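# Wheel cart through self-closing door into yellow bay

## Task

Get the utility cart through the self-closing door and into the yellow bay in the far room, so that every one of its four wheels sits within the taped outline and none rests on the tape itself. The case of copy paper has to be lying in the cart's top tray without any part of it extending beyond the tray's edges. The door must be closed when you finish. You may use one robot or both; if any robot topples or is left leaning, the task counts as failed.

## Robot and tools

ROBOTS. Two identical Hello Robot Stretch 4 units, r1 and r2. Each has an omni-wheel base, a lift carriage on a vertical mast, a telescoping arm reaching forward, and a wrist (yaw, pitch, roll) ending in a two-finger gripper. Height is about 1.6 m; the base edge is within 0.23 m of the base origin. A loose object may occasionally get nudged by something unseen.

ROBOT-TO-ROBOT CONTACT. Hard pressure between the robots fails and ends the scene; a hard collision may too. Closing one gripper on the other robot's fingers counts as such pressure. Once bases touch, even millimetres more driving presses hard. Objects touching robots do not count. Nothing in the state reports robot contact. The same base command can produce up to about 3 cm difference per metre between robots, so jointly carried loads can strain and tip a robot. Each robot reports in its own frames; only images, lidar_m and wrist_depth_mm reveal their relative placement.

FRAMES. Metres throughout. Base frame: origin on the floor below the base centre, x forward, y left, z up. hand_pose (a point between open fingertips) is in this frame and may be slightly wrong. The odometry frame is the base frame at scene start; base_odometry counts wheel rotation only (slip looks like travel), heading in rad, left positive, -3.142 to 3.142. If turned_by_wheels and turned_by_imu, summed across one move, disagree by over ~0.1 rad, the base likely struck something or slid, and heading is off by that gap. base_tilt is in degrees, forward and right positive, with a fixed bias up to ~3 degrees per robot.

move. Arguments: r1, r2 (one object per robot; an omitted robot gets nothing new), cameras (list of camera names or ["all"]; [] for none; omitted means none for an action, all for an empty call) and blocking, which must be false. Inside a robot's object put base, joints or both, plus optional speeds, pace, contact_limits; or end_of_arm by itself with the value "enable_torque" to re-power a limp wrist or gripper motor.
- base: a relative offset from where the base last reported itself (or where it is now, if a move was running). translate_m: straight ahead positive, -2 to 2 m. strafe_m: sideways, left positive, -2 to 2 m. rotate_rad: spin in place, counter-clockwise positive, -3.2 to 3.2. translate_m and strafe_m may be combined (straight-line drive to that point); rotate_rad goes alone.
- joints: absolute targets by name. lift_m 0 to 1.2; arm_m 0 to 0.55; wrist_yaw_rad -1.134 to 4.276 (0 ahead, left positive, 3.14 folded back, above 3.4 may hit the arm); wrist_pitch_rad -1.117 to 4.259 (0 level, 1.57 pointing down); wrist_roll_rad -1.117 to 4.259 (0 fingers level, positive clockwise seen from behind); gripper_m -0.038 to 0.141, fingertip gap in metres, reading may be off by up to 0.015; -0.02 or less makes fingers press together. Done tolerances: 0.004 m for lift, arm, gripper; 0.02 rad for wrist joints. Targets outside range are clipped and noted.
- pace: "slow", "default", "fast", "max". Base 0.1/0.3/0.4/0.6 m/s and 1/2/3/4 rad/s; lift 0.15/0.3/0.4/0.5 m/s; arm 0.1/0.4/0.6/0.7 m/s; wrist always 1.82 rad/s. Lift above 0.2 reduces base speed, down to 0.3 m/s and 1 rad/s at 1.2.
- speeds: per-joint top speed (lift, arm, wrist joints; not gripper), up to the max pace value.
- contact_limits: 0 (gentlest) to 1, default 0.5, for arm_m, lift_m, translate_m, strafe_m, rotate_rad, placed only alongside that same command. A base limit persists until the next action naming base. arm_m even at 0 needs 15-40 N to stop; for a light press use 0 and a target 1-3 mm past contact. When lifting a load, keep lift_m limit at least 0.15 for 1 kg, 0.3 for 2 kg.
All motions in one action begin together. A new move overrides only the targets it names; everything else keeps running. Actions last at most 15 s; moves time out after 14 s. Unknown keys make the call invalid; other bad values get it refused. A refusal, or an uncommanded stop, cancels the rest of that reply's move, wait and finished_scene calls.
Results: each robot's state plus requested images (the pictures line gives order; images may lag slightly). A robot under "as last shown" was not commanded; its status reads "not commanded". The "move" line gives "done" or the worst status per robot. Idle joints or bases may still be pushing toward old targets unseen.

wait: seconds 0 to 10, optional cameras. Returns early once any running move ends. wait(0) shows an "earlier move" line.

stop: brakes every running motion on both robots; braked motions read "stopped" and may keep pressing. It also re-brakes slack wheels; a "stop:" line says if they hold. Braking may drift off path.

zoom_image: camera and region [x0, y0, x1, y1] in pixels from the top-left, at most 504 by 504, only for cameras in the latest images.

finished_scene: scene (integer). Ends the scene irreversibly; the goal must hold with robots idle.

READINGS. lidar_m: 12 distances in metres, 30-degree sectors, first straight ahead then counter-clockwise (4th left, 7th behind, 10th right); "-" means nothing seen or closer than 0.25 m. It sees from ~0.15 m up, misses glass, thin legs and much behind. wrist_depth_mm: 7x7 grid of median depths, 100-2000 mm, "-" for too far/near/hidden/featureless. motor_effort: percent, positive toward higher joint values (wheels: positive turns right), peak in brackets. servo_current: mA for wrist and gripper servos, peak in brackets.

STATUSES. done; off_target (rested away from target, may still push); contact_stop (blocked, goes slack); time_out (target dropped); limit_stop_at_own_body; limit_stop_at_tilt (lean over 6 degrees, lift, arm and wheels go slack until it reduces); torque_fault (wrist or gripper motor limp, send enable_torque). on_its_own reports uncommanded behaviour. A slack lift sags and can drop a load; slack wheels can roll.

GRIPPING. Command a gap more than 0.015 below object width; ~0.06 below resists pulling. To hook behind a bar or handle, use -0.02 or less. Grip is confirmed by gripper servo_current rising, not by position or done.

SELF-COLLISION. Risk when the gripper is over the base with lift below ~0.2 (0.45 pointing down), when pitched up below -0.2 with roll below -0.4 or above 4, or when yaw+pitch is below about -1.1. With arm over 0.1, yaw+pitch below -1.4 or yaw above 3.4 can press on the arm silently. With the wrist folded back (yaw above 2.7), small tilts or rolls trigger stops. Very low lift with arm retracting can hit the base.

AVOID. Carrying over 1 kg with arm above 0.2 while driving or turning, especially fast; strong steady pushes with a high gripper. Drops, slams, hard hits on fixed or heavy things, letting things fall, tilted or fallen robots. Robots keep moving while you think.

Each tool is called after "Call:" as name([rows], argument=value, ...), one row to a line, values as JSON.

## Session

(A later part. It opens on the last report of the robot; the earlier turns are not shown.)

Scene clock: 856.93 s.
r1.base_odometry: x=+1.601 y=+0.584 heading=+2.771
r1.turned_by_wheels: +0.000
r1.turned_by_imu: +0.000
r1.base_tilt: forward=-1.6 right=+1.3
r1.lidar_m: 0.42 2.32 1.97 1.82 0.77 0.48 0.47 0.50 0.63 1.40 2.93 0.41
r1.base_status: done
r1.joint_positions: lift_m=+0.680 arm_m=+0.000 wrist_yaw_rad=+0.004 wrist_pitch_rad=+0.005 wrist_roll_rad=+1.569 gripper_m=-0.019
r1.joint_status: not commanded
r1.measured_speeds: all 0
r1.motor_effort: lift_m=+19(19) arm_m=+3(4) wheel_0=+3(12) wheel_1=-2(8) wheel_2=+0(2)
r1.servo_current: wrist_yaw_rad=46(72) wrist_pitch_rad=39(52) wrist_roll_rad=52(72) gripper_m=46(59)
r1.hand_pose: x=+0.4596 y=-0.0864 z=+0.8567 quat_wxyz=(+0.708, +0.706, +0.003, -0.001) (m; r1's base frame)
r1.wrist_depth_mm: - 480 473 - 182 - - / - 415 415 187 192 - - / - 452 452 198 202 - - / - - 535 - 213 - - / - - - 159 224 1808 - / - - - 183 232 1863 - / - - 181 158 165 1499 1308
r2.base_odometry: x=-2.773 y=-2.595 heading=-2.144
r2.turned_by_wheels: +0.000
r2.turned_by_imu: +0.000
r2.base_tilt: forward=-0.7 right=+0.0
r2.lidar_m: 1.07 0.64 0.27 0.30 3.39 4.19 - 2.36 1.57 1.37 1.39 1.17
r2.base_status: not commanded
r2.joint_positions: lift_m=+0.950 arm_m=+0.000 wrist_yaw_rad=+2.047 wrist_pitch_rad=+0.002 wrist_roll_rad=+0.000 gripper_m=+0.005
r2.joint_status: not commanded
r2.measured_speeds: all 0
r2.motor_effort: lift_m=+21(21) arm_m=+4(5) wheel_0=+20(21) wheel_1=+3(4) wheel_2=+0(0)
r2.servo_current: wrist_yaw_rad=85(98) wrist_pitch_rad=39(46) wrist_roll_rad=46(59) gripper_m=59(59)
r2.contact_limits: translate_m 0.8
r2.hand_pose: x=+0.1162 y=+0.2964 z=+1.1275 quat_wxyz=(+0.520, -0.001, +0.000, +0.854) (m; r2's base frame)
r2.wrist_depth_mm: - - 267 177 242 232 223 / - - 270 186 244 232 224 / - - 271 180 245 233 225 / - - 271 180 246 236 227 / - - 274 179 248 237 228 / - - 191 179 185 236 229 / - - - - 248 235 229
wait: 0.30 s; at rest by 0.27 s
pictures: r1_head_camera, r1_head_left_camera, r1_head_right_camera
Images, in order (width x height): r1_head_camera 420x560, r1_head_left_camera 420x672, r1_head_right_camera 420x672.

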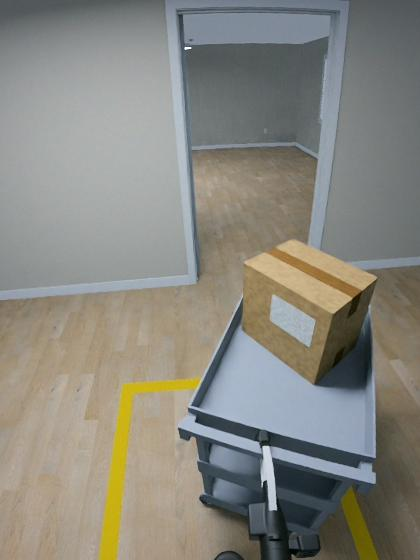

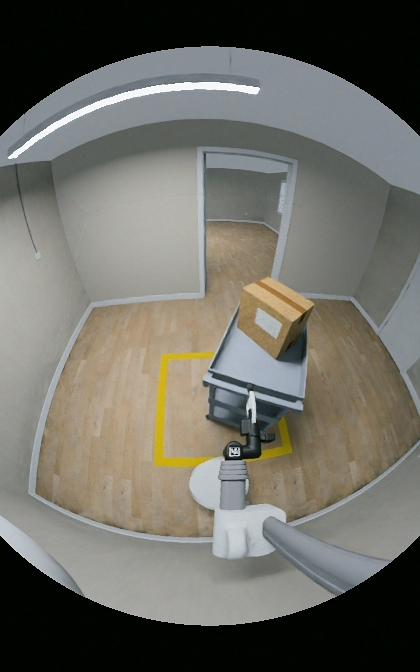

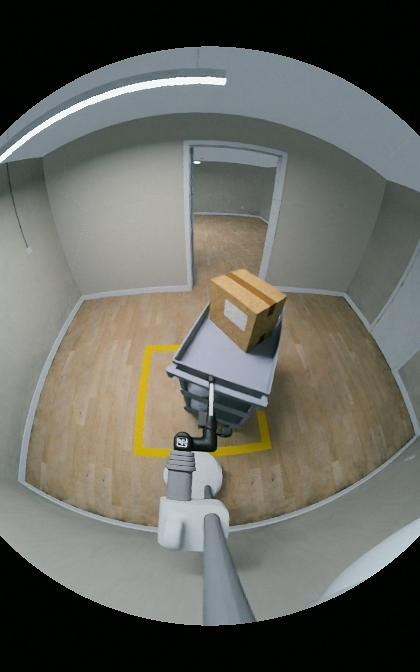

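Call:
move(blocking=false, r1={"base":{"strafe_m":0.4},"pace":"slow"})

Call:
wait(seconds=8)

Call:
move(blocking=false, r1={"base":{"rotate_rad":-0.5},"pace":"slow"})

Call:
wait(seconds=4)

Call:
wait(seconds=0.3, cameras=["r1_head_camera","r1_head_left_camera","r1_head_right_camera"])

Scene clock: 874.03 s.
move: r1 moving
r1.base_odometry: x=+1.596 y=+0.571 heading=+2.771
r1.turned_by_wheels: +0.000
r1.turned_by_imu: -0.001
r1.base_tilt: forward=-1.6 right=+1.3
r1.lidar_m: 0.39 2.32 1.97 1.80 0.76 0.51 0.46 0.50 0.62 1.37 2.92 0.39
r1.base_status: strafe_m moving
r1.joint_positions: lift_m=+0.680 arm_m=+0.000 wrist_yaw_rad=+0.003 wrist_pitch_rad=+0.005 wrist_roll_rad=+1.569 gripper_m=-0.019
r1.joint_status: not commanded
r1.measured_speeds: translate_m=+0.000 strafe_m=+0.055 rotate_rad=+0.001 lift_m=+0.000 arm_m=+0.000 wrist_yaw_rad=+0.000 wrist_pitch_rad=+0.000 wrist_roll_rad=+0.000
r1.motor_effort: lift_m=+18(19) arm_m=+2(4) wheel_0=-7(10) wheel_1=+2(6) wheel_2=+0(1)
r1.servo_current: wrist_yaw_rad=52(59) wrist_pitch_rad=52(52) wrist_roll_rad=39(52) gripper_m=52(59)
r1.hand_pose: x=+0.4595 y=-0.0866 z=+0.8567 quat_wxyz=(+0.708, +0.706, +0.003, -0.001) (m; r1's base frame)
r1.wrist_depth_mm: - 535 508 185 190 - - / - 421 421 194 198 - - / - 452 455 - 206 - - / - - 525 211 216 - - / - - 627 160 226 1756 - / - - 189 183 233 1808 - / - - 174 158 249 1464 1308
r2: as last shown
r2.lidar_m: 1.07 0.66 0.27 0.29 3.41 4.19 - 2.37 1.53 1.38 1.40 1.17
r2.motor_effort: lift_m=+21(21) arm_m=+4(4) wheel_0=+21(21) wheel_1=+3(4) wheel_2=+0(0)
r2.servo_current: wrist_yaw_rad=78(91) wrist_pitch_rad=46(46) wrist_roll_rad=59(59) gripper_m=52(52)
r2.contact_limits: translate_m 0.8
r2.wrist_depth_mm: - - 266 178 242 232 224 / - - 268 186 243 232 225 / - - 270 179 245 233 226 / - - 272 180 246 236 227 / - - 273 179 248 236 227 / - - 192 180 185 236 229 / - - - - 248 235 229
pictures: none

Scene clock: 878.70 s.
earlier move: r1 done
r1.base_odometry: x=+1.456 y=+0.211 heading=+2.771
r1.turned_by_wheels: +0.000
r1.turned_by_imu: +0.000
r1.base_tilt: forward=-1.6 right=+1.3
r1.lidar_m: 0.43 2.30 1.57 1.42 0.83 0.55 0.51 0.53 0.70 1.53 0.33 0.33
r1.base_status: done
r1.joint_positions: lift_m=+0.680 arm_m=+0.000 wrist_yaw_rad=-0.003 wrist_pitch_rad=+0.005 wrist_roll_rad=+1.569 gripper_m=-0.019
r1.joint_status: not commanded
r1.measured_speeds: all 0
r1.motor_effort: lift_m=+19(19) arm_m=-3(4) wheel_0=-4(13) wheel_1=+1(7) wheel_2=+0(3)
r1.servo_current: wrist_yaw_rad=46(72) wrist_pitch_rad=52(59) wrist_roll_rad=52(78) gripper_m=52(59)
r1.hand_pose: x=+0.4591 y=-0.0882 z=+0.8567 quat_wxyz=(+0.708, +0.706, +0.001, -0.003) (m; r1's base frame)
r1.wrist_depth_mm: - 359 362 - 143 144 - / - 439 442 - 155 152 - / - - 574 - 172 - - / - - - 112 193 1537 - / - - - - 217 1708 512 / - - 188 - 181 1756 1229 / - 135 160 - 166 351 355
r2.base_odometry: x=-2.773 y=-2.595 heading=-2.144
r2.turned_by_wheels: +0.000
r2.turned_by_imu: +0.001
r2.base_tilt: forward=-0.7 right=+0.0
r2.lidar_m: 1.06 0.63 0.28 0.31 3.41 4.18 - 2.38 1.53 1.36 1.39 1.20
r2.base_status: not commanded
r2.joint_positions: lift_m=+0.950 arm_m=+0.000 wrist_yaw_rad=+2.047 wrist_pitch_rad=+0.002 wrist_roll_rad=+0.000 gripper_m=+0.005
r2.joint_status: not commanded
r2.measured_speeds: all 0
r2.motor_effort: lift_m=+21(21) arm_m=+4(5) wheel_0=+21(21) wheel_1=+3(4) wheel_2=+0(1)
r2.servo_current: wrist_yaw_rad=85(91) wrist_pitch_rad=39(52) wrist_roll_rad=46(72) gripper_m=46(59)
r2.contact_limits: translate_m 0.8
r2.hand_pose: x=+0.1162 y=+0.2964 z=+1.1275 quat_wxyz=(+0.520, -0.001, +0.000, +0.854) (m; r2's base frame)
r2.wrist_depth_mm: - - 268 178 242 233 224 / - - 267 186 245 232 224 / - - 270 180 245 233 225 / - - 272 180 247 235 227 / - - 273 179 249 236 228 / - - 192 180 185 236 229 / - - - - 249 235 229
wait: 4.67 of 8 s (r1 has come to rest)
pictures: none

Scene clock: 879.20 s.
move: r1 moving
r1.base_odometry: x=+1.456 y=+0.211 heading=+2.647
r1.turned_by_wheels: -0.124
r1.turned_by_imu: -0.124
r1.base_tilt: forward=-1.6 right=+1.2
r1.lidar_m: 0.44 2.25 1.66 1.42 1.01 0.59 0.51 0.50 0.63 1.16 3.26 0.35
r1.base_status: rotate_rad moving
r1.joint_positions: lift_m=+0.680 arm_m=+0.000 wrist_yaw_rad=+0.007 wrist_pitch_rad=+0.005 wrist_roll_rad=+1.569 gripper_m=-0.019
r1.joint_status: not commanded
r1.measured_speeds: translate_m=+0.001 strafe_m=+0.001 rotate_rad=-0.482 lift_m=+0.000 arm_m=+0.000 wrist_yaw_rad=+0.038 wrist_pitch_rad=+0.000 wrist_roll_rad=+0.000
r1.motor_effort: lift_m=+19(19) arm_m=-3(4) wheel_0=+13(13) wheel_1=+7(7) wheel_2=+9(9)
r1.servo_current: wrist_yaw_rad=52(52) wrist_pitch_rad=52(52) wrist_roll_rad=59(59) gripper_m=46(52)
r1.hand_pose: x=+0.4599 y=-0.0854 z=+0.8567 quat_wxyz=(+0.708, +0.706, +0.004, +0.001) (m; r1's base frame)
r1.wrist_depth_mm: - 355 353 - 147 146 - / - 418 427 - 158 - - / - - 530 103 176 - - / - - - 116 193 634 - / - - - - 215 1661 - / - - - - 232 1756 1308 / - - 167 138 166 1464 1138
r2: as last shown
r2.turned_by_imu: +0.000
r2.lidar_m: 1.06 0.63 0.25 0.29 3.37 4.19 - 2.39 1.54 1.40 1.41 1.16
r2.motor_effort: lift_m=+20(21) arm_m=+4(4) wheel_0=+20(21) wheel_1=+3(3) wheel_2=+0(0)
r2.servo_current: wrist_yaw_rad=91(91) wrist_pitch_rad=39(46) wrist_roll_rad=39(59) gripper_m=46(52)
r2.contact_limits: translate_m 0.8
r2.wrist_depth_mm: - - 268 177 242 232 224 / - - 268 187 244 232 224 / - - 271 180 247 234 226 / - - 271 179 246 235 227 / - - 273 179 247 236 227 / - - 191 180 184 236 229 / - - - - 249 234 230
pictures: none

Scene clock: 880.40 s.
earlier move: r1 done
r1.base_odometry: x=+1.456 y=+0.211 heading=+2.272
r1.turned_by_wheels: -0.375
r1.turned_by_imu: -0.377
r1.base_tilt: forward=-1.6 right=+1.2
r1.lidar_m: 0.38 0.40 2.26 1.54 1.42 0.82 0.56 0.51 0.52 0.69 1.62 0.42
r1.base_status: done
r1.joint_positions: lift_m=+0.680 arm_m=+0.000 wrist_yaw_rad=+0.003 wrist_pitch_rad=+0.005 wrist_roll_rad=+1.569 gripper_m=-0.019
r1.joint_status: not commanded
r1.measured_speeds: all 0
r1.motor_effort: lift_m=+19(19) arm_m=-3(4) wheel_0=+5(15) wheel_1=+4(10) wheel_2=+0(11)
r1.servo_current: wrist_yaw_rad=33(65) wrist_pitch_rad=52(52) wrist_roll_rad=52(65) gripper_m=39(59)
r1.hand_pose: x=+0.4595 y=-0.0866 z=+0.8567 quat_wxyz=(+0.708, +0.706, +0.003, -0.001) (m; r1's base frame)
r1.wrist_depth_mm: - - - 242 243 1708 1255 / - - - 240 242 1863 - / - - 585 237 239 - - / - 473 466 235 237 - - / - 512 500 233 236 - - / - - 211 184 233 - - / - - 185 161 177 - -
r2.base_odometry: x=-2.773 y=-2.595 heading=-2.144
r2.turned_by_wheels: +0.000
r2.turned_by_imu: +0.000
r2.base_tilt: forward=-0.7 right=+0.0
r2.lidar_m: 1.07 0.65 0.26 0.28 3.38 4.16 - 2.39 1.52 1.39 1.38 1.20
r2.base_status: not commanded
r2.joint_positions: lift_m=+0.950 arm_m=+0.000 wrist_yaw_rad=+2.047 wrist_pitch_rad=+0.002 wrist_roll_rad=+0.000 gripper_m=+0.005
r2.joint_status: not commanded
r2.measured_speeds: all 0
r2.motor_effort: lift_m=+21(21) arm_m=+4(5) wheel_0=+21(21) wheel_1=+3(3) wheel_2=+0(0)
r2.servo_current: wrist_yaw_rad=98(98) wrist_pitch_rad=46(46) wrist_roll_rad=52(59) gripper_m=46(59)
r2.contact_limits: translate_m 0.8
r2.hand_pose: x=+0.1162 y=+0.2964 z=+1.1275 quat_wxyz=(+0.520, -0.001, +0.000, +0.854) (m; r2's base frame)
r2.wrist_depth_mm: - - 267 177 242 233 224 / - - 270 186 243 232 225 / - - 271 180 247 234 225 / - - 272 180 245 236 226 / - - 272 179 248 236 227 / - - 192 180 184 236 229 / - - - - 249 234 230
wait: 1.20 of 4 s (r1 has come to rest)
pictures: none

Scene clock: 880.70 s.
r1.base_odometry: x=+1.456 y=+0.211 heading=+2.272
r1.turned_by_wheels: +0.000
r1.turned_by_imu: +0.000
r1.base_tilt: forward=-1.6 right=+1.3
r1.lidar_m: 0.37 0.37 2.22 1.56 1.42 0.81 0.56 0.51 0.55 0.71 1.60 0.43
r1.base_status: done
r1.joint_positions: lift_m=+0.680 arm_m=+0.000 wrist_yaw_rad=+0.003 wrist_pitch_rad=+0.005 wrist_roll_rad=+1.569 gripper_m=-0.019
r1.joint_status: not commanded
r1.measured_speeds: all 0
r1.motor_effort: lift_m=+19(19) arm_m=-4(4) wheel_0=+5(15) wheel_1=+4(10) wheel_2=+0(11)
r1.servo_current: wrist_yaw_rad=52(65) wrist_pitch_rad=39(52) wrist_roll_rad=65(65) gripper_m=46(59)
r1.hand_pose: x=+0.4595 y=-0.0866 z=+0.8567 quat_wxyz=(+0.708, +0.706, +0.003, -0.001) (m; r1's base frame)
r1.wrist_depth_mm: - - - 242 244 1708 1229 / - - - 240 242 1756 - / - - 591 236 238 - - / - 477 466 236 236 - - / - 517 496 234 235 - - / - - 211 185 233 - - / - - 185 161 177 - -
r2.base_odometry: x=-2.773 y=-2.595 heading=-2.144
r2.turned_by_wheels: +0.000
r2.turned_by_imu: +0.000
r2.base_tilt: forward=-0.7 right=+0.0
r2.lidar_m: 1.04 0.63 0.27 0.28 3.38 4.18 - 2.38 1.53 1.37 1.41 1.17
r2.base_status: not commanded
r2.joint_positions: lift_m=+0.950 arm_m=+0.000 wrist_yaw_rad=+2.047 wrist_pitch_rad=+0.002 wrist_roll_rad=+0.000 gripper_m=+0.005
r2.joint_status: not commanded
r2.measured_speeds: all 0
r2.motor_effort: lift_m=+20(21) arm_m=+4(5) wheel_0=+21(21) wheel_1=+3(3) wheel_2=+0(0)
r2.servo_current: wrist_yaw_rad=85(98) wrist_pitch_rad=46(46) wrist_roll_rad=33(59) gripper_m=52(59)
r2.contact_limits: translate_m 0.8
r2.hand_pose: x=+0.1162 y=+0.2964 z=+1.1275 quat_wxyz=(+0.520, -0.001, +0.000, +0.854) (m; r2's base frame)
r2.wrist_depth_mm: - - 266 177 242 232 223 / - - 268 187 243 232 224 / - - 270 180 245 233 225 / - - 273 180 246 236 227 / - - 272 179 248 236 227 / - - 191 180 184 236 229 / - - - - 249 235 230
wait: 0.30 s; at rest by 0.27 s
pictures: r1_head_camera, r1_head_left_camera, r1_head_right_camera
Images, in order (width x height): r1_head_camera 420x560, r1_head_left_camera 420x672, r1_head_right_camera 420x672.

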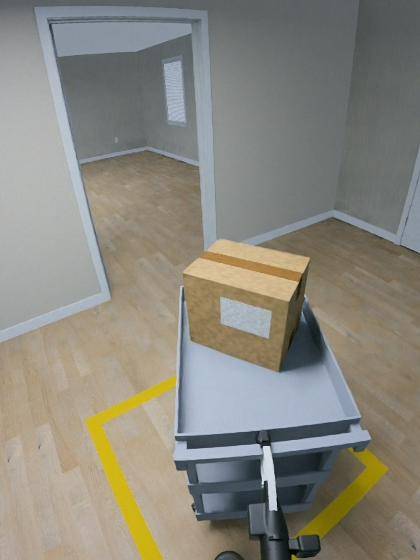

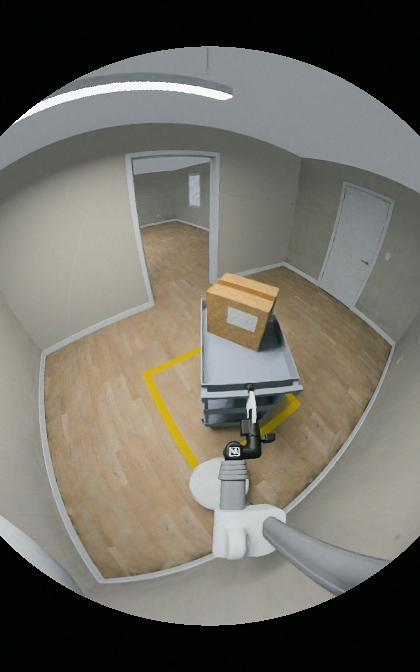

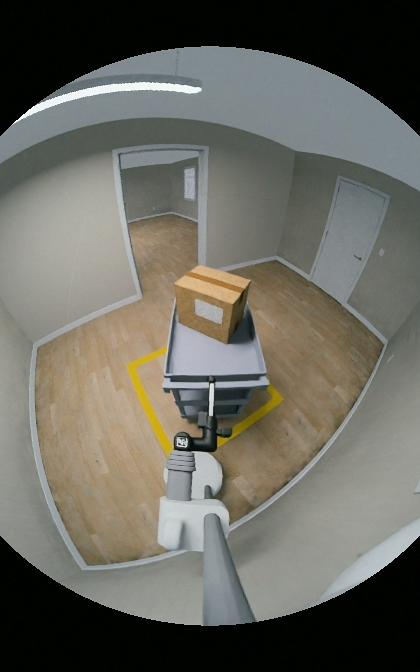

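Call:
move(blocking=false, r1={"base":{"translate_m":-0.1,"strafe_m":0.42},"pace":"slow"})

Call:
wait(seconds=8)

Call:
move(blocking=false, r1={"base":{"rotate_rad":-0.5},"pace":"slow"})

Call:
wait(seconds=4)

Call:
move(blocking=false, r1={"base":{"translate_m":-0.1,"strafe_m":0.42},"pace":"slow"})

Call:
wait(seconds=8)

Call:
move(blocking=false, r1={"base":{"rotate_rad":-0.55},"pace":"slow"})

Call:
wait(seconds=4)

Call:
wait(seconds=0.3, cameras=["r1_head_camera","r1_head_left_camera","r1_head_right_camera"])

Scene clock: 890.23 s.
move: r1 moving
r1.base_odometry: x=+1.449 y=+0.201 heading=+2.272
r1.turned_by_wheels: +0.000
r1.turned_by_imu: +0.000
r1.base_tilt: forward=-1.6 right=+1.3
r1.lidar_m: 0.38 0.41 2.22 1.51 1.40 0.84 0.56 0.52 0.52 0.69 1.61 0.43
r1.base_status: translate_m moving; strafe_m moving
r1.joint_positions: lift_m=+0.680 arm_m=+0.000 wrist_yaw_rad=+0.003 wrist_pitch_rad=+0.005 wrist_roll_rad=+1.569 gripper_m=-0.019
r1.joint_status: not commanded
r1.measured_speeds: translate_m=-0.012 strafe_m=+0.050 rotate_rad=+0.002 lift_m=+0.000 arm_m=+0.000 wrist_yaw_rad=+0.000 wrist_pitch_rad=+0.000 wrist_roll_rad=+0.000
r1.motor_effort: lift_m=+19(19) arm_m=-3(4) wheel_0=-9(9) wheel_1=+6(8) wheel_2=+6(6)
r1.servo_current: wrist_yaw_rad=52(52) wrist_pitch_rad=52(52) wrist_roll_rad=46(59) gripper_m=52(52)
r1.hand_pose: x=+0.4595 y=-0.0866 z=+0.8567 quat_wxyz=(+0.708, +0.706, +0.003, -0.001) (m; r1's base frame)
r1.wrist_depth_mm: - - - 244 244 1708 1281 / - - - 240 241 1863 - / - - 591 238 238 - - / - 473 469 235 236 - - / - 517 496 175 236 - - / - - 190 185 231 - - / - - 184 160 229 - -
r2: as last shown
r2.lidar_m: 1.04 0.64 0.25 0.29 3.39 4.17 - 2.39 1.54 1.37 1.40 1.17
r2.motor_effort: lift_m=+21(21) arm_m=+4(4) wheel_0=+21(21) wheel_1=+3(3) wheel_2=+0(0)
r2.servo_current: wrist_yaw_rad=85(91) wrist_pitch_rad=39(46) wrist_roll_rad=52(59) gripper_m=52(52)
r2.contact_limits: translate_m 0.8
r2.wrist_depth_mm: - - 267 177 242 232 223 / - - 268 186 244 231 224 / - - 271 179 244 234 225 / - - 272 180 247 235 227 / - - 273 180 248 236 227 / - - 192 180 185 236 229 / - - - - 248 235 231
pictures: none

Scene clock: 895.30 s.
earlier move: r1 done
r1.base_odometry: x=+1.200 y=-0.136 heading=+2.272
r1.turned_by_wheels: +0.000
r1.turned_by_imu: +0.000
r1.base_tilt: forward=-1.6 right=+1.3
r1.lidar_m: 0.43 2.10 1.63 1.10 1.02 1.09 0.70 0.66 0.69 0.92 0.41 0.36
r1.base_status: done
r1.joint_positions: lift_m=+0.680 arm_m=+0.000 wrist_yaw_rad=-0.002 wrist_pitch_rad=+0.005 wrist_roll_rad=+1.569 gripper_m=-0.019
r1.joint_status: not commanded
r1.measured_speeds: all 0
r1.motor_effort: lift_m=+19(19) arm_m=-4(4) wheel_0=-6(14) wheel_1=+3(8) wheel_2=+1(6)
r1.servo_current: wrist_yaw_rad=39(72) wrist_pitch_rad=46(52) wrist_roll_rad=46(65) gripper_m=52(59)
r1.hand_pose: x=+0.4591 y=-0.0880 z=+0.8567 quat_wxyz=(+0.708, +0.706, +0.001, -0.003) (m; r1's base frame)
r1.wrist_depth_mm: - 370 366 102 157 158 - / - 413 404 108 171 171 - / - 559 512 - 185 - - / - - - - 201 - - / - - - - 221 1708 - / - - 190 184 235 1808 1308 / - - 167 - 157 1464 1182
r2.base_odometry: x=-2.773 y=-2.595 heading=-2.144
r2.turned_by_wheels: +0.000
r2.turned_by_imu: +0.001
r2.base_tilt: forward=-0.7 right=+0.0
r2.lidar_m: 1.06 0.63 0.28 0.27 3.40 4.16 - 2.37 1.54 1.38 1.41 1.20
r2.base_status: not commanded
r2.joint_positions: lift_m=+0.950 arm_m=+0.000 wrist_yaw_rad=+2.047 wrist_pitch_rad=+0.002 wrist_roll_rad=+0.000 gripper_m=+0.005
r2.joint_status: not commanded
r2.measured_speeds: all 0
r2.motor_effort: lift_m=+21(21) arm_m=+4(5) wheel_0=+21(21) wheel_1=+3(4) wheel_2=+0(1)
r2.servo_current: wrist_yaw_rad=85(98) wrist_pitch_rad=46(52) wrist_roll_rad=39(65) gripper_m=46(59)
r2.contact_limits: translate_m 0.8
r2.hand_pose: x=+0.1162 y=+0.2964 z=+1.1275 quat_wxyz=(+0.520, -0.001, +0.000, +0.854) (m; r2's base frame)
r2.wrist_depth_mm: - - 268 178 243 233 223 / - - 268 187 243 232 225 / - - 271 180 245 234 225 / - - 271 180 246 236 226 / - - 273 179 247 236 227 / - - 192 179 185 237 229 / - - - - 249 235 230
wait: 5.07 of 8 s (r1 has come to rest)
pictures: none

Scene clock: 895.80 s.
move: r1 moving
r1.base_odometry: x=+1.200 y=-0.136 heading=+2.148
r1.turned_by_wheels: -0.124
r1.turned_by_imu: -0.124
r1.base_tilt: forward=-1.6 right=+1.3
r1.lidar_m: 0.43 2.10 1.91 1.18 1.03 1.04 0.77 0.67 0.68 0.81 1.54 0.37
r1.base_status: rotate_rad moving
r1.joint_positions: lift_m=+0.680 arm_m=+0.000 wrist_yaw_rad=+0.008 wrist_pitch_rad=+0.005 wrist_roll_rad=+1.569 gripper_m=-0.019
r1.joint_status: not commanded
r1.measured_speeds: translate_m=+0.000 strafe_m=+0.001 rotate_rad=-0.481 lift_m=+0.000 arm_m=+0.000 wrist_yaw_rad=+0.027 wrist_pitch_rad=+0.000 wrist_roll_rad=+0.000
r1.motor_effort: lift_m=+19(19) arm_m=-3(4) wheel_0=+12(12) wheel_1=+6(8) wheel_2=+9(9)
r1.servo_current: wrist_yaw_rad=65(65) wrist_pitch_rad=46(52) wrist_roll_rad=39(65) gripper_m=52(52)
r1.hand_pose: x=+0.4600 y=-0.0852 z=+0.8567 quat_wxyz=(+0.708, +0.706, +0.005, +0.001) (m; r1's base frame)
r1.wrist_depth_mm: - 392 379 104 162 163 - / - 397 392 113 173 - - / - 496 480 119 187 - - / - - 609 - 202 - - / - - - - 220 1808 - / - - - 186 233 1756 1308 / 1921 - 176 145 158 1464 1255
r2: as last shown
r2.turned_by_imu: +0.000
r2.lidar_m: 1.06 0.66 0.26 0.29 3.40 4.17 - 2.41 1.55 1.38 1.39 1.16
r2.motor_effort: lift_m=+21(21) arm_m=+4(4) wheel_0=+21(21) wheel_1=+3(3) wheel_2=+0(0)
r2.servo_current: wrist_yaw_rad=78(91) wrist_pitch_rad=39(46) wrist_roll_rad=52(52) gripper_m=46(52)
r2.contact_limits: translate_m 0.8
r2.wrist_depth_mm: - - 267 177 242 232 224 / - - 268 186 243 233 224 / - - 270 180 245 235 226 / - - 271 180 247 235 226 / - - 273 180 248 236 227 / - - 191 180 185 236 229 / - - - - 248 235 230
pictures: none

Scene clock: 897.00 s.
earlier move: r1 done
r1.base_odometry: x=+1.200 y=-0.136 heading=+1.772
r1.turned_by_wheels: -0.375
r1.turned_by_imu: -0.377
r1.base_tilt: forward=-1.6 right=+1.2
r1.lidar_m: 0.35 0.37 2.09 1.56 1.08 1.03 1.02 0.73 0.68 0.69 0.92 0.46
r1.base_status: done
r1.joint_positions: lift_m=+0.680 arm_m=+0.000 wrist_yaw_rad=+0.003 wrist_pitch_rad=+0.005 wrist_roll_rad=+1.569 gripper_m=-0.019
r1.joint_status: not commanded
r1.measured_speeds: all 0
r1.motor_effort: lift_m=+19(19) arm_m=-3(4) wheel_0=+4(16) wheel_1=+2(8) wheel_2=+2(11)
r1.servo_current: wrist_yaw_rad=52(72) wrist_pitch_rad=52(52) wrist_roll_rad=52(65) gripper_m=52(52)
r1.hand_pose: x=+0.4595 y=-0.0866 z=+0.8567 quat_wxyz=(+0.708, +0.706, +0.003, -0.001) (m; r1's base frame)
r1.wrist_depth_mm: - - - - 278 1618 1160 / - - - 260 264 1708 1281 / - - - 254 255 1808 - / - - 559 242 247 - - / - 473 473 182 237 - - / - 508 211 185 232 - - / - - 184 160 174 - -
r2.base_odometry: x=-2.773 y=-2.595 heading=-2.144
r2.turned_by_wheels: +0.000
r2.turned_by_imu: +0.000
r2.base_tilt: forward=-0.7 right=+0.0
r2.lidar_m: 1.05 0.66 0.26 0.28 3.40 4.20 - 2.39 1.53 1.39 1.38 1.17
r2.base_status: not commanded
r2.joint_positions: lift_m=+0.950 arm_m=+0.000 wrist_yaw_rad=+2.047 wrist_pitch_rad=+0.002 wrist_roll_rad=+0.000 gripper_m=+0.005
r2.joint_status: not commanded
r2.measured_speeds: all 0
r2.motor_effort: lift_m=+20(21) arm_m=+4(4) wheel_0=+21(22) wheel_1=+3(3) wheel_2=+0(0)
r2.servo_current: wrist_yaw_rad=85(98) wrist_pitch_rad=39(52) wrist_roll_rad=52(59) gripper_m=46(52)
r2.contact_limits: translate_m 0.8
r2.hand_pose: x=+0.1162 y=+0.2964 z=+1.1275 quat_wxyz=(+0.520, -0.001, +0.000, +0.854) (m; r2's base frame)
r2.wrist_depth_mm: - - 267 178 242 232 223 / - - 268 186 244 232 225 / - - 271 179 245 233 225 / - - 272 180 246 236 226 / - - 273 179 247 236 227 / - - 192 180 185 236 229 / - - - - 248 234 230
wait: 1.20 of 4 s (r1 has come to rest)
pictures: none

Scene clock: 897.50 s.
move: r1 moving
r1.base_odometry: x=+1.188 y=-0.141 heading=+1.772
r1.turned_by_wheels: +0.000
r1.turned_by_imu: +0.000
r1.base_tilt: forward=-1.6 right=+1.3
r1.lidar_m: 0.35 0.36 2.09 1.58 1.10 1.01 0.99 0.74 0.68 0.70 0.92 0.45
r1.base_status: translate_m moving; strafe_m moving
r1.joint_positions: lift_m=+0.680 arm_m=+0.000 wrist_yaw_rad=+0.003 wrist_pitch_rad=+0.005 wrist_roll_rad=+1.569 gripper_m=-0.019
r1.joint_status: not commanded
r1.measured_speeds: translate_m=-0.013 strafe_m=+0.050 rotate_rad=+0.001 lift_m=+0.000 arm_m=+0.000 wrist_yaw_rad=+0.000 wrist_pitch_rad=+0.000 wrist_roll_rad=+0.000
r1.motor_effort: lift_m=+19(19) arm_m=-4(4) wheel_0=-9(11) wheel_1=+5(8) wheel_2=+7(7)
r1.servo_current: wrist_yaw_rad=52(59) wrist_pitch_rad=39(46) wrist_roll_rad=39(59) gripper_m=46(59)
r1.hand_pose: x=+0.4595 y=-0.0866 z=+0.8567 quat_wxyz=(+0.708, +0.706, +0.003, -0.001) (m; r1's base frame)
r1.wrist_depth_mm: - - - - 277 1576 1160 / - - - 259 264 1708 1281 / - - - 253 254 1808 - / - - 549 242 247 - - / - 473 473 181 238 - - / - 512 190 183 232 - - / - - 185 158 166 - -
r2: as last shown
r2.lidar_m: 1.06 0.62 0.27 0.28 3.38 4.19 - 2.36 1.54 1.37 1.39 1.17
r2.motor_effort: lift_m=+21(21) arm_m=+4(4) wheel_0=+21(21) wheel_1=+3(3) wheel_2=+0(0)
r2.servo_current: wrist_yaw_rad=98(98) wrist_pitch_rad=46(46) wrist_roll_rad=59(59) gripper_m=39(52)
r2.contact_limits: translate_m 0.8
r2.wrist_depth_mm: - - 267 178 243 232 224 / - - 270 186 243 232 224 / - - 271 180 245 233 225 / - - 273 180 246 235 227 / - - 273 179 247 236 226 / - - 191 180 185 236 229 / - - - - 248 235 229
pictures: none

Scene clock: 902.57 s.
earlier move: r1 done
r1.base_odometry: x=+0.808 y=-0.318 heading=+1.772
r1.turned_by_wheels: -0.001
r1.turned_by_imu: +0.000
r1.base_tilt: forward=-1.6 right=+1.3
r1.lidar_m: 0.43 1.87 1.78 1.16 0.82 0.75 0.78 1.04 1.00 1.03 0.44 0.39
r1.base_status: done
r1.joint_positions: lift_m=+0.680 arm_m=+0.000 wrist_yaw_rad=-0.003 wrist_pitch_rad=+0.005 wrist_roll_rad=+1.569 gripper_m=-0.019
r1.joint_status: not commanded
r1.measured_speeds: all 0
r1.motor_effort: lift_m=+19(19) arm_m=-4(4) wheel_0=-6(11) wheel_1=+1(8) wheel_2=+0(7)
r1.servo_current: wrist_yaw_rad=59(65) wrist_pitch_rad=46(52) wrist_roll_rad=46(72) gripper_m=59(59)
r1.hand_pose: x=+0.4590 y=-0.0883 z=+0.8567 quat_wxyz=(+0.708, +0.706, +0.001, -0.003) (m; r1's base frame)
r1.wrist_depth_mm: - 439 430 121 177 - - / - 404 399 182 188 - - / - 477 466 193 198 - - / - - 559 - 210 - - / - - - 157 224 1756 - / - - 189 183 233 1661 - / - - 181 152 177 1430 1255
r2.base_odometry: x=-2.773 y=-2.595 heading=-2.144
r2.turned_by_wheels: +0.000
r2.turned_by_imu: +0.001
r2.base_tilt: forward=-0.7 right=+0.0
r2.lidar_m: 1.07 0.62 0.25 0.29 3.40 4.16 - 2.37 1.54 1.40 1.40 1.16
r2.base_status: not commanded
r2.joint_positions: lift_m=+0.950 arm_m=+0.000 wrist_yaw_rad=+2.047 wrist_pitch_rad=+0.002 wrist_roll_rad=+0.000 gripper_m=+0.005
r2.joint_status: not commanded
r2.measured_speeds: all 0
r2.motor_effort: lift_m=+21(21) arm_m=+4(4) wheel_0=+21(21) wheel_1=+3(3) wheel_2=+0(0)
r2.servo_current: wrist_yaw_rad=85(98) wrist_pitch_rad=46(46) wrist_roll_rad=46(65) gripper_m=52(59)
r2.contact_limits: translate_m 0.8
r2.hand_pose: x=+0.1162 y=+0.2964 z=+1.1275 quat_wxyz=(+0.520, -0.001, +0.000, +0.854) (m; r2's base frame)
r2.wrist_depth_mm: - - 268 178 242 233 224 / - - 268 186 243 231 224 / - - 270 180 245 234 226 / - - 272 180 246 235 227 / - - 273 179 248 236 227 / - - 192 180 185 236 230 / - - - - 249 235 230
wait: 5.07 of 8 s (r1 has come to rest)
pictures: none

Scene clock: 903.07 s.
move: r1 moving
r1.base_odometry: x=+0.808 y=-0.318 heading=+1.648
r1.turned_by_wheels: -0.124
r1.turned_by_imu: -0.124
r1.base_tilt: forward=-1.6 right=+1.2
r1.lidar_m: 0.42 0.49 1.77 1.36 0.83 0.76 0.76 0.94 0.99 1.01 1.21 0.41
r1.base_status: rotate_rad moving
r1.joint_positions: lift_m=+0.680 arm_m=+0.000 wrist_yaw_rad=+0.007 wrist_pitch_rad=+0.005 wrist_roll_rad=+1.569 gripper_m=-0.019
r1.joint_status: not commanded
r1.measured_speeds: translate_m=+0.000 strafe_m=-0.001 rotate_rad=-0.481 lift_m=+0.000 arm_m=+0.000 wrist_yaw_rad=+0.022 wrist_pitch_rad=+0.000 wrist_roll_rad=+0.000
r1.motor_effort: lift_m=+19(19) arm_m=-4(4) wheel_0=+14(14) wheel_1=+7(7) wheel_2=+10(10)
r1.servo_current: wrist_yaw_rad=52(72) wrist_pitch_rad=52(52) wrist_roll_rad=52(65) gripper_m=52(59)
r1.hand_pose: x=+0.4599 y=-0.0854 z=+0.8567 quat_wxyz=(+0.708, +0.706, +0.004, +0.001) (m; r1's base frame)
r1.wrist_depth_mm: - 525 500 131 185 - - / - 421 415 189 193 - - / - 445 449 199 204 - - / - - 530 - 213 - - / - - 634 158 225 1756 - / - - - 185 232 1808 - / - - 178 156 165 1499 1308
r2: as last shown
r2.turned_by_imu: +0.000
r2.lidar_m: 1.07 0.65 0.26 0.29 3.40 4.18 - 2.36 1.53 1.37 1.41 1.20
r2.servo_current: wrist_yaw_rad=72(91) wrist_pitch_rad=33(46) wrist_roll_rad=39(59) gripper_m=52(52)
r2.contact_limits: translate_m 0.8
r2.wrist_depth_mm: - - 267 178 243 232 223 / - - 268 186 243 232 224 / - - 270 180 245 233 226 / - - 272 180 247 235 228 / - - 274 179 247 236 226 / - - 192 180 185 236 230 / - - - - 249 234 230
pictures: none

Scene clock: 904.33 s.
earlier move: r1 done
r1.base_odometry: x=+0.808 y=-0.318 heading=+1.223
r1.turned_by_wheels: -0.426
r1.turned_by_imu: -0.427
r1.base_tilt: forward=-1.6 right=+1.3
r1.lidar_m: 0.31 0.31 1.90 1.75 1.18 0.82 0.75 0.79 1.04 0.99 1.02 0.48
r1.base_status: done
r1.joint_positions: lift_m=+0.680 arm_m=+0.000 wrist_yaw_rad=+0.003 wrist_pitch_rad=+0.005 wrist_roll_rad=+1.569 gripper_m=-0.019
r1.joint_status: not commanded
r1.measured_speeds: all 0
r1.motor_effort: lift_m=+19(19) arm_m=-4(4) wheel_0=+2(14) wheel_1=+3(8) wheel_2=+3(12)
r1.servo_current: wrist_yaw_rad=52(72) wrist_pitch_rad=46(52) wrist_roll_rad=46(65) gripper_m=46(59)
r1.hand_pose: x=+0.4596 y=-0.0866 z=+0.8567 quat_wxyz=(+0.708, +0.706, +0.003, -0.001) (m; r1's base frame)
r1.wrist_depth_mm: - - - 259 336 345 1060 / - - - 233 340 1499 439 / - - - - 297 1708 - / - - - - 263 1983 - / - - 609 244 246 - - / - 462 209 184 231 - - / - 462 185 154 177 - -
r2.base_odometry: x=-2.773 y=-2.595 heading=-2.144
r2.turned_by_wheels: +0.000
r2.turned_by_imu: +0.000
r2.base_tilt: forward=-0.7 right=+0.0
r2.lidar_m: 1.05 0.64 0.25 0.28 3.39 4.19 - 2.39 1.51 1.37 1.41 1.18
r2.base_status: not commanded
r2.joint_positions: lift_m=+0.950 arm_m=+0.000 wrist_yaw_rad=+2.047 wrist_pitch_rad=+0.002 wrist_roll_rad=+0.000 gripper_m=+0.005
r2.joint_status: not commanded
r2.measured_speeds: all 0
r2.motor_effort: lift_m=+21(21) arm_m=+4(4) wheel_0=+21(21) wheel_1=+3(3) wheel_2=+0(0)
r2.servo_current: wrist_yaw_rad=91(91) wrist_pitch_rad=46(46) wrist_roll_rad=52(59) gripper_m=46(52)
r2.contact_limits: translate_m 0.8
r2.hand_pose: x=+0.1162 y=+0.2964 z=+1.1275 quat_wxyz=(+0.520, -0.001, +0.000, +0.854) (m; r2's base frame)
r2.wrist_depth_mm: - - 267 177 242 232 224 / - - 268 186 244 233 224 / - - 271 180 245 234 225 / - - 272 180 246 235 227 / - - 273 179 248 236 227 / - - 192 180 185 236 229 / - - - - 248 235 230
wait: 1.27 of 4 s (r1 has come to rest)
pictures: none

Scene clock: 904.63 s.
r1.base_odometry: x=+0.808 y=-0.318 heading=+1.223
r1.turned_by_wheels: +0.000
r1.turned_by_imu: +0.000
r1.base_tilt: forward=-1.6 right=+1.3
r1.lidar_m: 0.29 0.31 1.89 1.77 1.21 0.84 0.74 0.76 1.02 0.99 1.01 0.45
r1.base_status: done
r1.joint_positions: lift_m=+0.680 arm_m=+0.000 wrist_yaw_rad=+0.003 wrist_pitch_rad=+0.005 wrist_roll_rad=+1.569 gripper_m=-0.019
r1.joint_status: not commanded
r1.measured_speeds: all 0
r1.motor_effort: lift_m=+19(19) arm_m=-4(4) wheel_0=+2(14) wheel_1=+3(8) wheel_2=+3(12)
r1.servo_current: wrist_yaw_rad=39(72) wrist_pitch_rad=46(52) wrist_roll_rad=39(65) gripper_m=52(59)
r1.hand_pose: x=+0.4596 y=-0.0866 z=+0.8567 quat_wxyz=(+0.708, +0.706, +0.003, -0.001) (m; r1's base frame)
r1.wrist_depth_mm: - - - 259 338 345 1098 / - - - 232 338 1537 439 / - - - - 294 1756 - / - - - - 262 1863 - / - - 609 243 247 - - / - 459 210 185 231 - - / - 469 184 154 177 - -
r2.base_odometry: x=-2.773 y=-2.595 heading=-2.144
r2.turned_by_wheels: +0.000
r2.turned_by_imu: +0.000
r2.base_tilt: forward=-0.7 right=+0.0
r2.lidar_m: 1.05 0.66 0.27 0.28 3.39 4.18 - 2.42 1.56 1.38 1.40 1.17
r2.base_status: not commanded
r2.joint_positions: lift_m=+0.950 arm_m=+0.000 wrist_yaw_rad=+2.047 wrist_pitch_rad=+0.002 wrist_roll_rad=+0.000 gripper_m=+0.005
r2.joint_status: not commanded
r2.measured_speeds: all 0
r2.motor_effort: lift_m=+20(21) arm_m=+4(4) wheel_0=+21(21) wheel_1=+3(3) wheel_2=+0(0)
r2.servo_current: wrist_yaw_rad=78(91) wrist_pitch_rad=46(46) wrist_roll_rad=39(59) gripper_m=46(52)
r2.contact_limits: translate_m 0.8
r2.hand_pose: x=+0.1162 y=+0.2964 z=+1.1275 quat_wxyz=(+0.520, -0.001, +0.000, +0.854) (m; r2's base frame)
r2.wrist_depth_mm: - - 267 177 241 231 224 / - - 268 186 244 231 224 / - - 272 179 245 234 225 / - - 271 180 246 235 226 / - - 273 179 248 236 226 / - - 191 180 185 236 229 / - - - - 249 235 230
wait: 0.30 s; at rest by 0.27 s
pictures: r1_head_camera, r1_head_left_camera, r1_head_right_camera
Images, in order (width x height): r1_head_camera 420x560, r1_head_left_camera 420x672, r1_head_right_camera 420x672.

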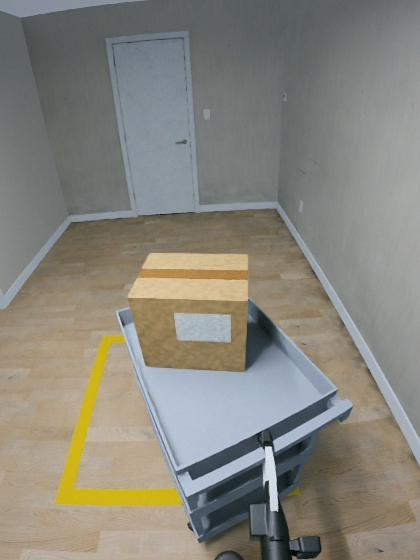

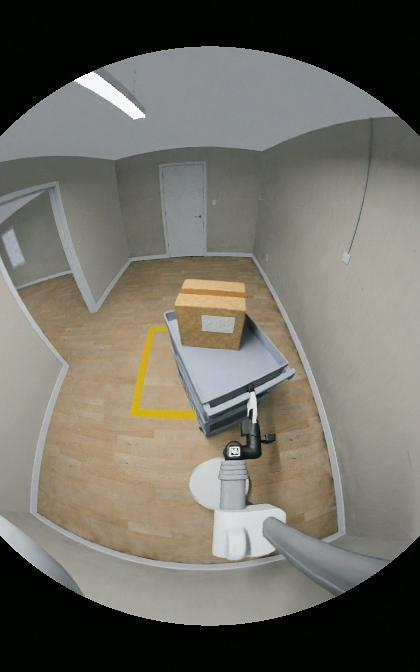

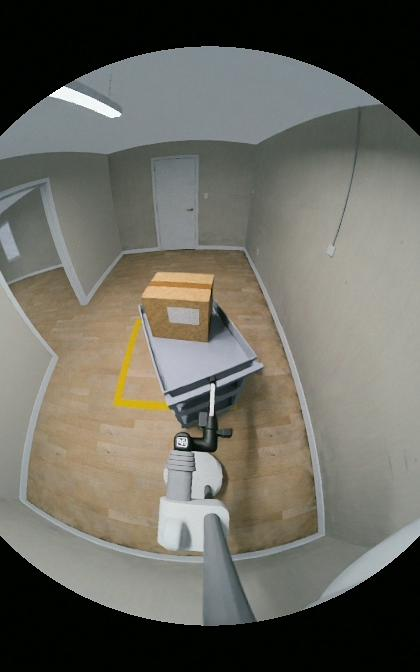

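Call:
move(blocking=false, r1={"base":{"strafe_m":0.25},"pace":"slow"})

Call:
wait(seconds=8)

Call:
wait(seconds=0.3, cameras=["r1_head_camera","r1_head_left_camera","r1_head_right_camera"])

Call:
zoom_image(camera="r1_head_right_camera", region=[90, 290, 290, 490])

Scene clock: 914.20 s.
move: r1 moving
r1.base_odometry: x=+0.795 y=-0.313 heading=+1.222
r1.turned_by_wheels: +0.000
r1.turned_by_imu: +0.000
r1.base_tilt: forward=-1.6 right=+1.3
r1.lidar_m: 0.31 0.31 1.86 1.77 1.21 0.82 0.74 0.79 1.04 1.00 1.05 0.46
r1.base_status: strafe_m moving
r1.joint_positions: lift_m=+0.680 arm_m=+0.000 wrist_yaw_rad=+0.003 wrist_pitch_rad=+0.005 wrist_roll_rad=+1.569 gripper_m=-0.019
r1.joint_status: not commanded
r1.measured_speeds: translate_m=+0.000 strafe_m=+0.055 rotate_rad=+0.001 lift_m=+0.000 arm_m=+0.000 wrist_yaw_rad=+0.000 wrist_pitch_rad=+0.000 wrist_roll_rad=+0.000
r1.motor_effort: lift_m=+19(19) arm_m=-4(4) wheel_0=-7(8) wheel_1=+5(8) wheel_2=-1(3)
r1.servo_current: wrist_yaw_rad=52(72) wrist_pitch_rad=52(52) wrist_roll_rad=46(59) gripper_m=52(52)
r1.hand_pose: x=+0.4596 y=-0.0866 z=+0.8567 quat_wxyz=(+0.708, +0.706, +0.003, -0.001) (m; r1's base frame)
r1.wrist_depth_mm: - - - 260 340 349 1078 / - - - 233 338 1537 439 / - - - - 298 1661 - / - - - - 262 1863 - / - - 621 243 248 - - / - 462 210 183 230 - - / - 469 185 153 177 - -
r2: as last shown
r2.base_tilt: forward=-0.8 right=+0.0
r2.lidar_m: 1.05 0.65 0.26 0.29 3.39 4.18 - 2.39 1.54 1.39 1.40 1.19
r2.servo_current: wrist_yaw_rad=85(91) wrist_pitch_rad=39(46) wrist_roll_rad=46(52) gripper_m=46(52)
r2.contact_limits: translate_m 0.8
r2.wrist_depth_mm: - - 267 177 242 233 224 / - - 270 186 244 232 225 / - - 270 179 245 234 226 / - - 273 180 246 235 227 / - - 272 179 248 236 228 / - - 191 179 185 236 229 / - - - - 248 235 230
pictures: none

Scene clock: 917.33 s.
earlier move: r1 done
r1.base_odometry: x=+0.574 y=-0.232 heading=+1.222
r1.turned_by_wheels: +0.000
r1.turned_by_imu: +0.000
r1.base_tilt: forward=-1.6 right=+1.3
r1.lidar_m: 0.36 2.60 1.61 1.52 1.22 0.81 0.76 0.78 1.02 1.23 1.28 0.44
r1.base_status: done
r1.joint_positions: lift_m=+0.680 arm_m=+0.000 wrist_yaw_rad=-0.003 wrist_pitch_rad=+0.005 wrist_roll_rad=+1.569 gripper_m=-0.019
r1.joint_status: not commanded
r1.measured_speeds: all 0
r1.motor_effort: lift_m=+19(19) arm_m=-4(4) wheel_0=-4(11) wheel_1=+1(8) wheel_2=-1(3)
r1.servo_current: wrist_yaw_rad=33(72) wrist_pitch_rad=52(52) wrist_roll_rad=52(72) gripper_m=52(59)
r1.hand_pose: x=+0.4590 y=-0.0883 z=+0.8567 quat_wxyz=(+0.708, +0.706, +0.001, -0.003) (m; r1's base frame)
r1.wrist_depth_mm: - - - 256 258 1661 1205 / - - - 249 252 1661 - / - - - 245 246 854 - / - 564 484 239 240 - - / - 488 484 178 237 - - / - - 189 184 231 - - / - - 185 139 226 - -
r2.base_odometry: x=-2.773 y=-2.595 heading=-2.144
r2.turned_by_wheels: +0.000
r2.turned_by_imu: +0.000
r2.base_tilt: forward=-0.7 right=+0.0
r2.lidar_m: 1.05 0.65 0.25 0.29 3.41 4.19 - 2.35 1.55 1.38 1.39 1.20
r2.base_status: not commanded
r2.joint_positions: lift_m=+0.950 arm_m=+0.000 wrist_yaw_rad=+2.047 wrist_pitch_rad=+0.002 wrist_roll_rad=+0.000 gripper_m=+0.005
r2.joint_status: not commanded
r2.measured_speeds: all 0
r2.motor_effort: lift_m=+21(21) arm_m=+4(4) wheel_0=+21(21) wheel_1=+3(4) wheel_2=+0(1)
r2.servo_current: wrist_yaw_rad=78(98) wrist_pitch_rad=39(52) wrist_roll_rad=52(59) gripper_m=46(59)
r2.contact_limits: translate_m 0.8
r2.hand_pose: x=+0.1162 y=+0.2964 z=+1.1275 quat_wxyz=(+0.520, -0.001, +0.000, +0.854) (m; r2's base frame)
r2.wrist_depth_mm: - - 266 177 242 233 223 / - - 268 186 243 232 224 / - - 271 180 245 235 225 / - - 272 180 247 235 227 / - - 272 180 248 236 227 / - - 192 180 185 236 229 / - - - - 249 234 229
wait: 3.13 of 8 s (r1 has come to rest)
pictures: none

Scene clock: 917.63 s.
r1.base_odometry: x=+0.574 y=-0.232 heading=+1.222
r1.turned_by_wheels: +0.000
r1.turned_by_imu: +0.000
r1.base_tilt: forward=-1.6 right=+1.3
r1.lidar_m: 0.36 2.59 1.60 1.52 1.22 0.84 0.75 0.80 1.07 1.25 1.29 0.45
r1.base_status: done
r1.joint_positions: lift_m=+0.680 arm_m=+0.000 wrist_yaw_rad=-0.003 wrist_pitch_rad=+0.005 wrist_roll_rad=+1.569 gripper_m=-0.019
r1.joint_status: not commanded
r1.measured_speeds: all 0
r1.motor_effort: lift_m=+19(19) arm_m=-4(4) wheel_0=-4(11) wheel_1=+1(8) wheel_2=-1(3)
r1.servo_current: wrist_yaw_rad=59(72) wrist_pitch_rad=46(52) wrist_roll_rad=52(72) gripper_m=46(59)
r1.hand_pose: x=+0.4590 y=-0.0883 z=+0.8567 quat_wxyz=(+0.708, +0.706, +0.001, -0.003) (m; r1's base frame)
r1.wrist_depth_mm: - - - 256 258 1661 1182 / - - - 251 253 1708 - / - - - 245 247 866 - / - 564 484 239 242 - - / - 484 480 177 237 - - / - - 189 184 232 - - / - - 184 140 224 - -
r2.base_odometry: x=-2.773 y=-2.595 heading=-2.144
r2.turned_by_wheels: +0.000
r2.turned_by_imu: +0.000
r2.base_tilt: forward=-0.7 right=+0.0
r2.lidar_m: 1.04 0.67 0.26 0.28 3.40 4.19 - 2.38 1.54 1.38 1.39 1.17
r2.base_status: not commanded
r2.joint_positions: lift_m=+0.950 arm_m=+0.000 wrist_yaw_rad=+2.047 wrist_pitch_rad=+0.002 wrist_roll_rad=+0.000 gripper_m=+0.005
r2.joint_status: not commanded
r2.measured_speeds: all 0
r2.motor_effort: lift_m=+21(21) arm_m=+4(4) wheel_0=+21(21) wheel_1=+3(4) wheel_2=+0(1)
r2.servo_current: wrist_yaw_rad=78(98) wrist_pitch_rad=46(52) wrist_roll_rad=52(59) gripper_m=52(59)
r2.contact_limits: translate_m 0.8
r2.hand_pose: x=+0.1162 y=+0.2964 z=+1.1275 quat_wxyz=(+0.520, -0.001, +0.000, +0.854) (m; r2's base frame)
r2.wrist_depth_mm: - - 266 177 242 232 224 / - - 270 186 242 232 224 / - - 271 180 245 234 226 / - - 272 180 247 234 226 / - - 273 180 247 236 228 / - - 192 179 185 236 229 / - - - - 249 235 229
wait: 0.30 s; at rest by 0.27 s
pictures: r1_head_camera, r1_head_left_camera, r1_head_right_camera
Images, in order (width x height): r1_head_camera 420x560, r1_head_left_camera 420x672, r1_head_right_camera 420x672.

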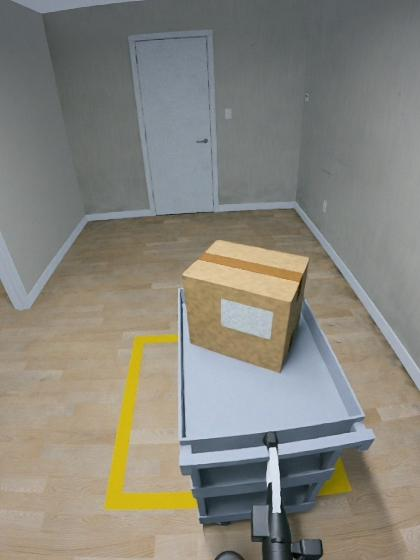

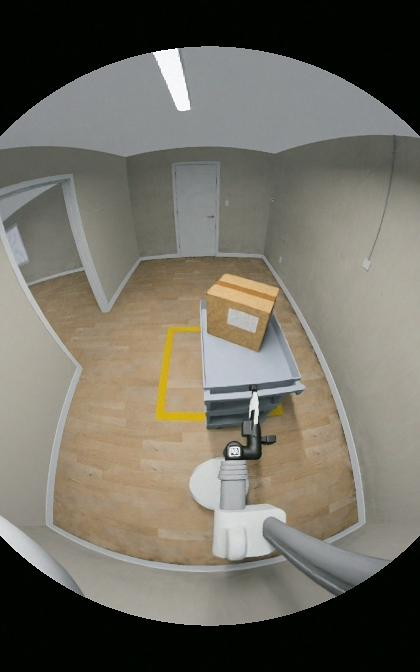

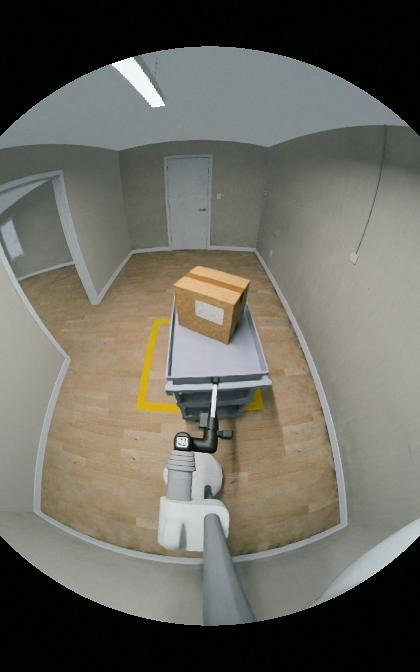

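Scaled by 2.520 from the camera's 420x672 image, which has a finer 600x960 frame.

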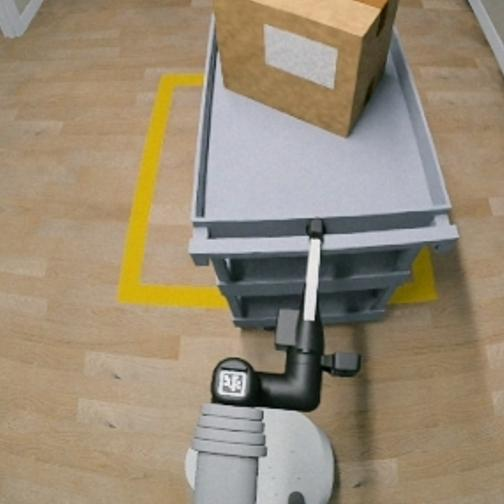

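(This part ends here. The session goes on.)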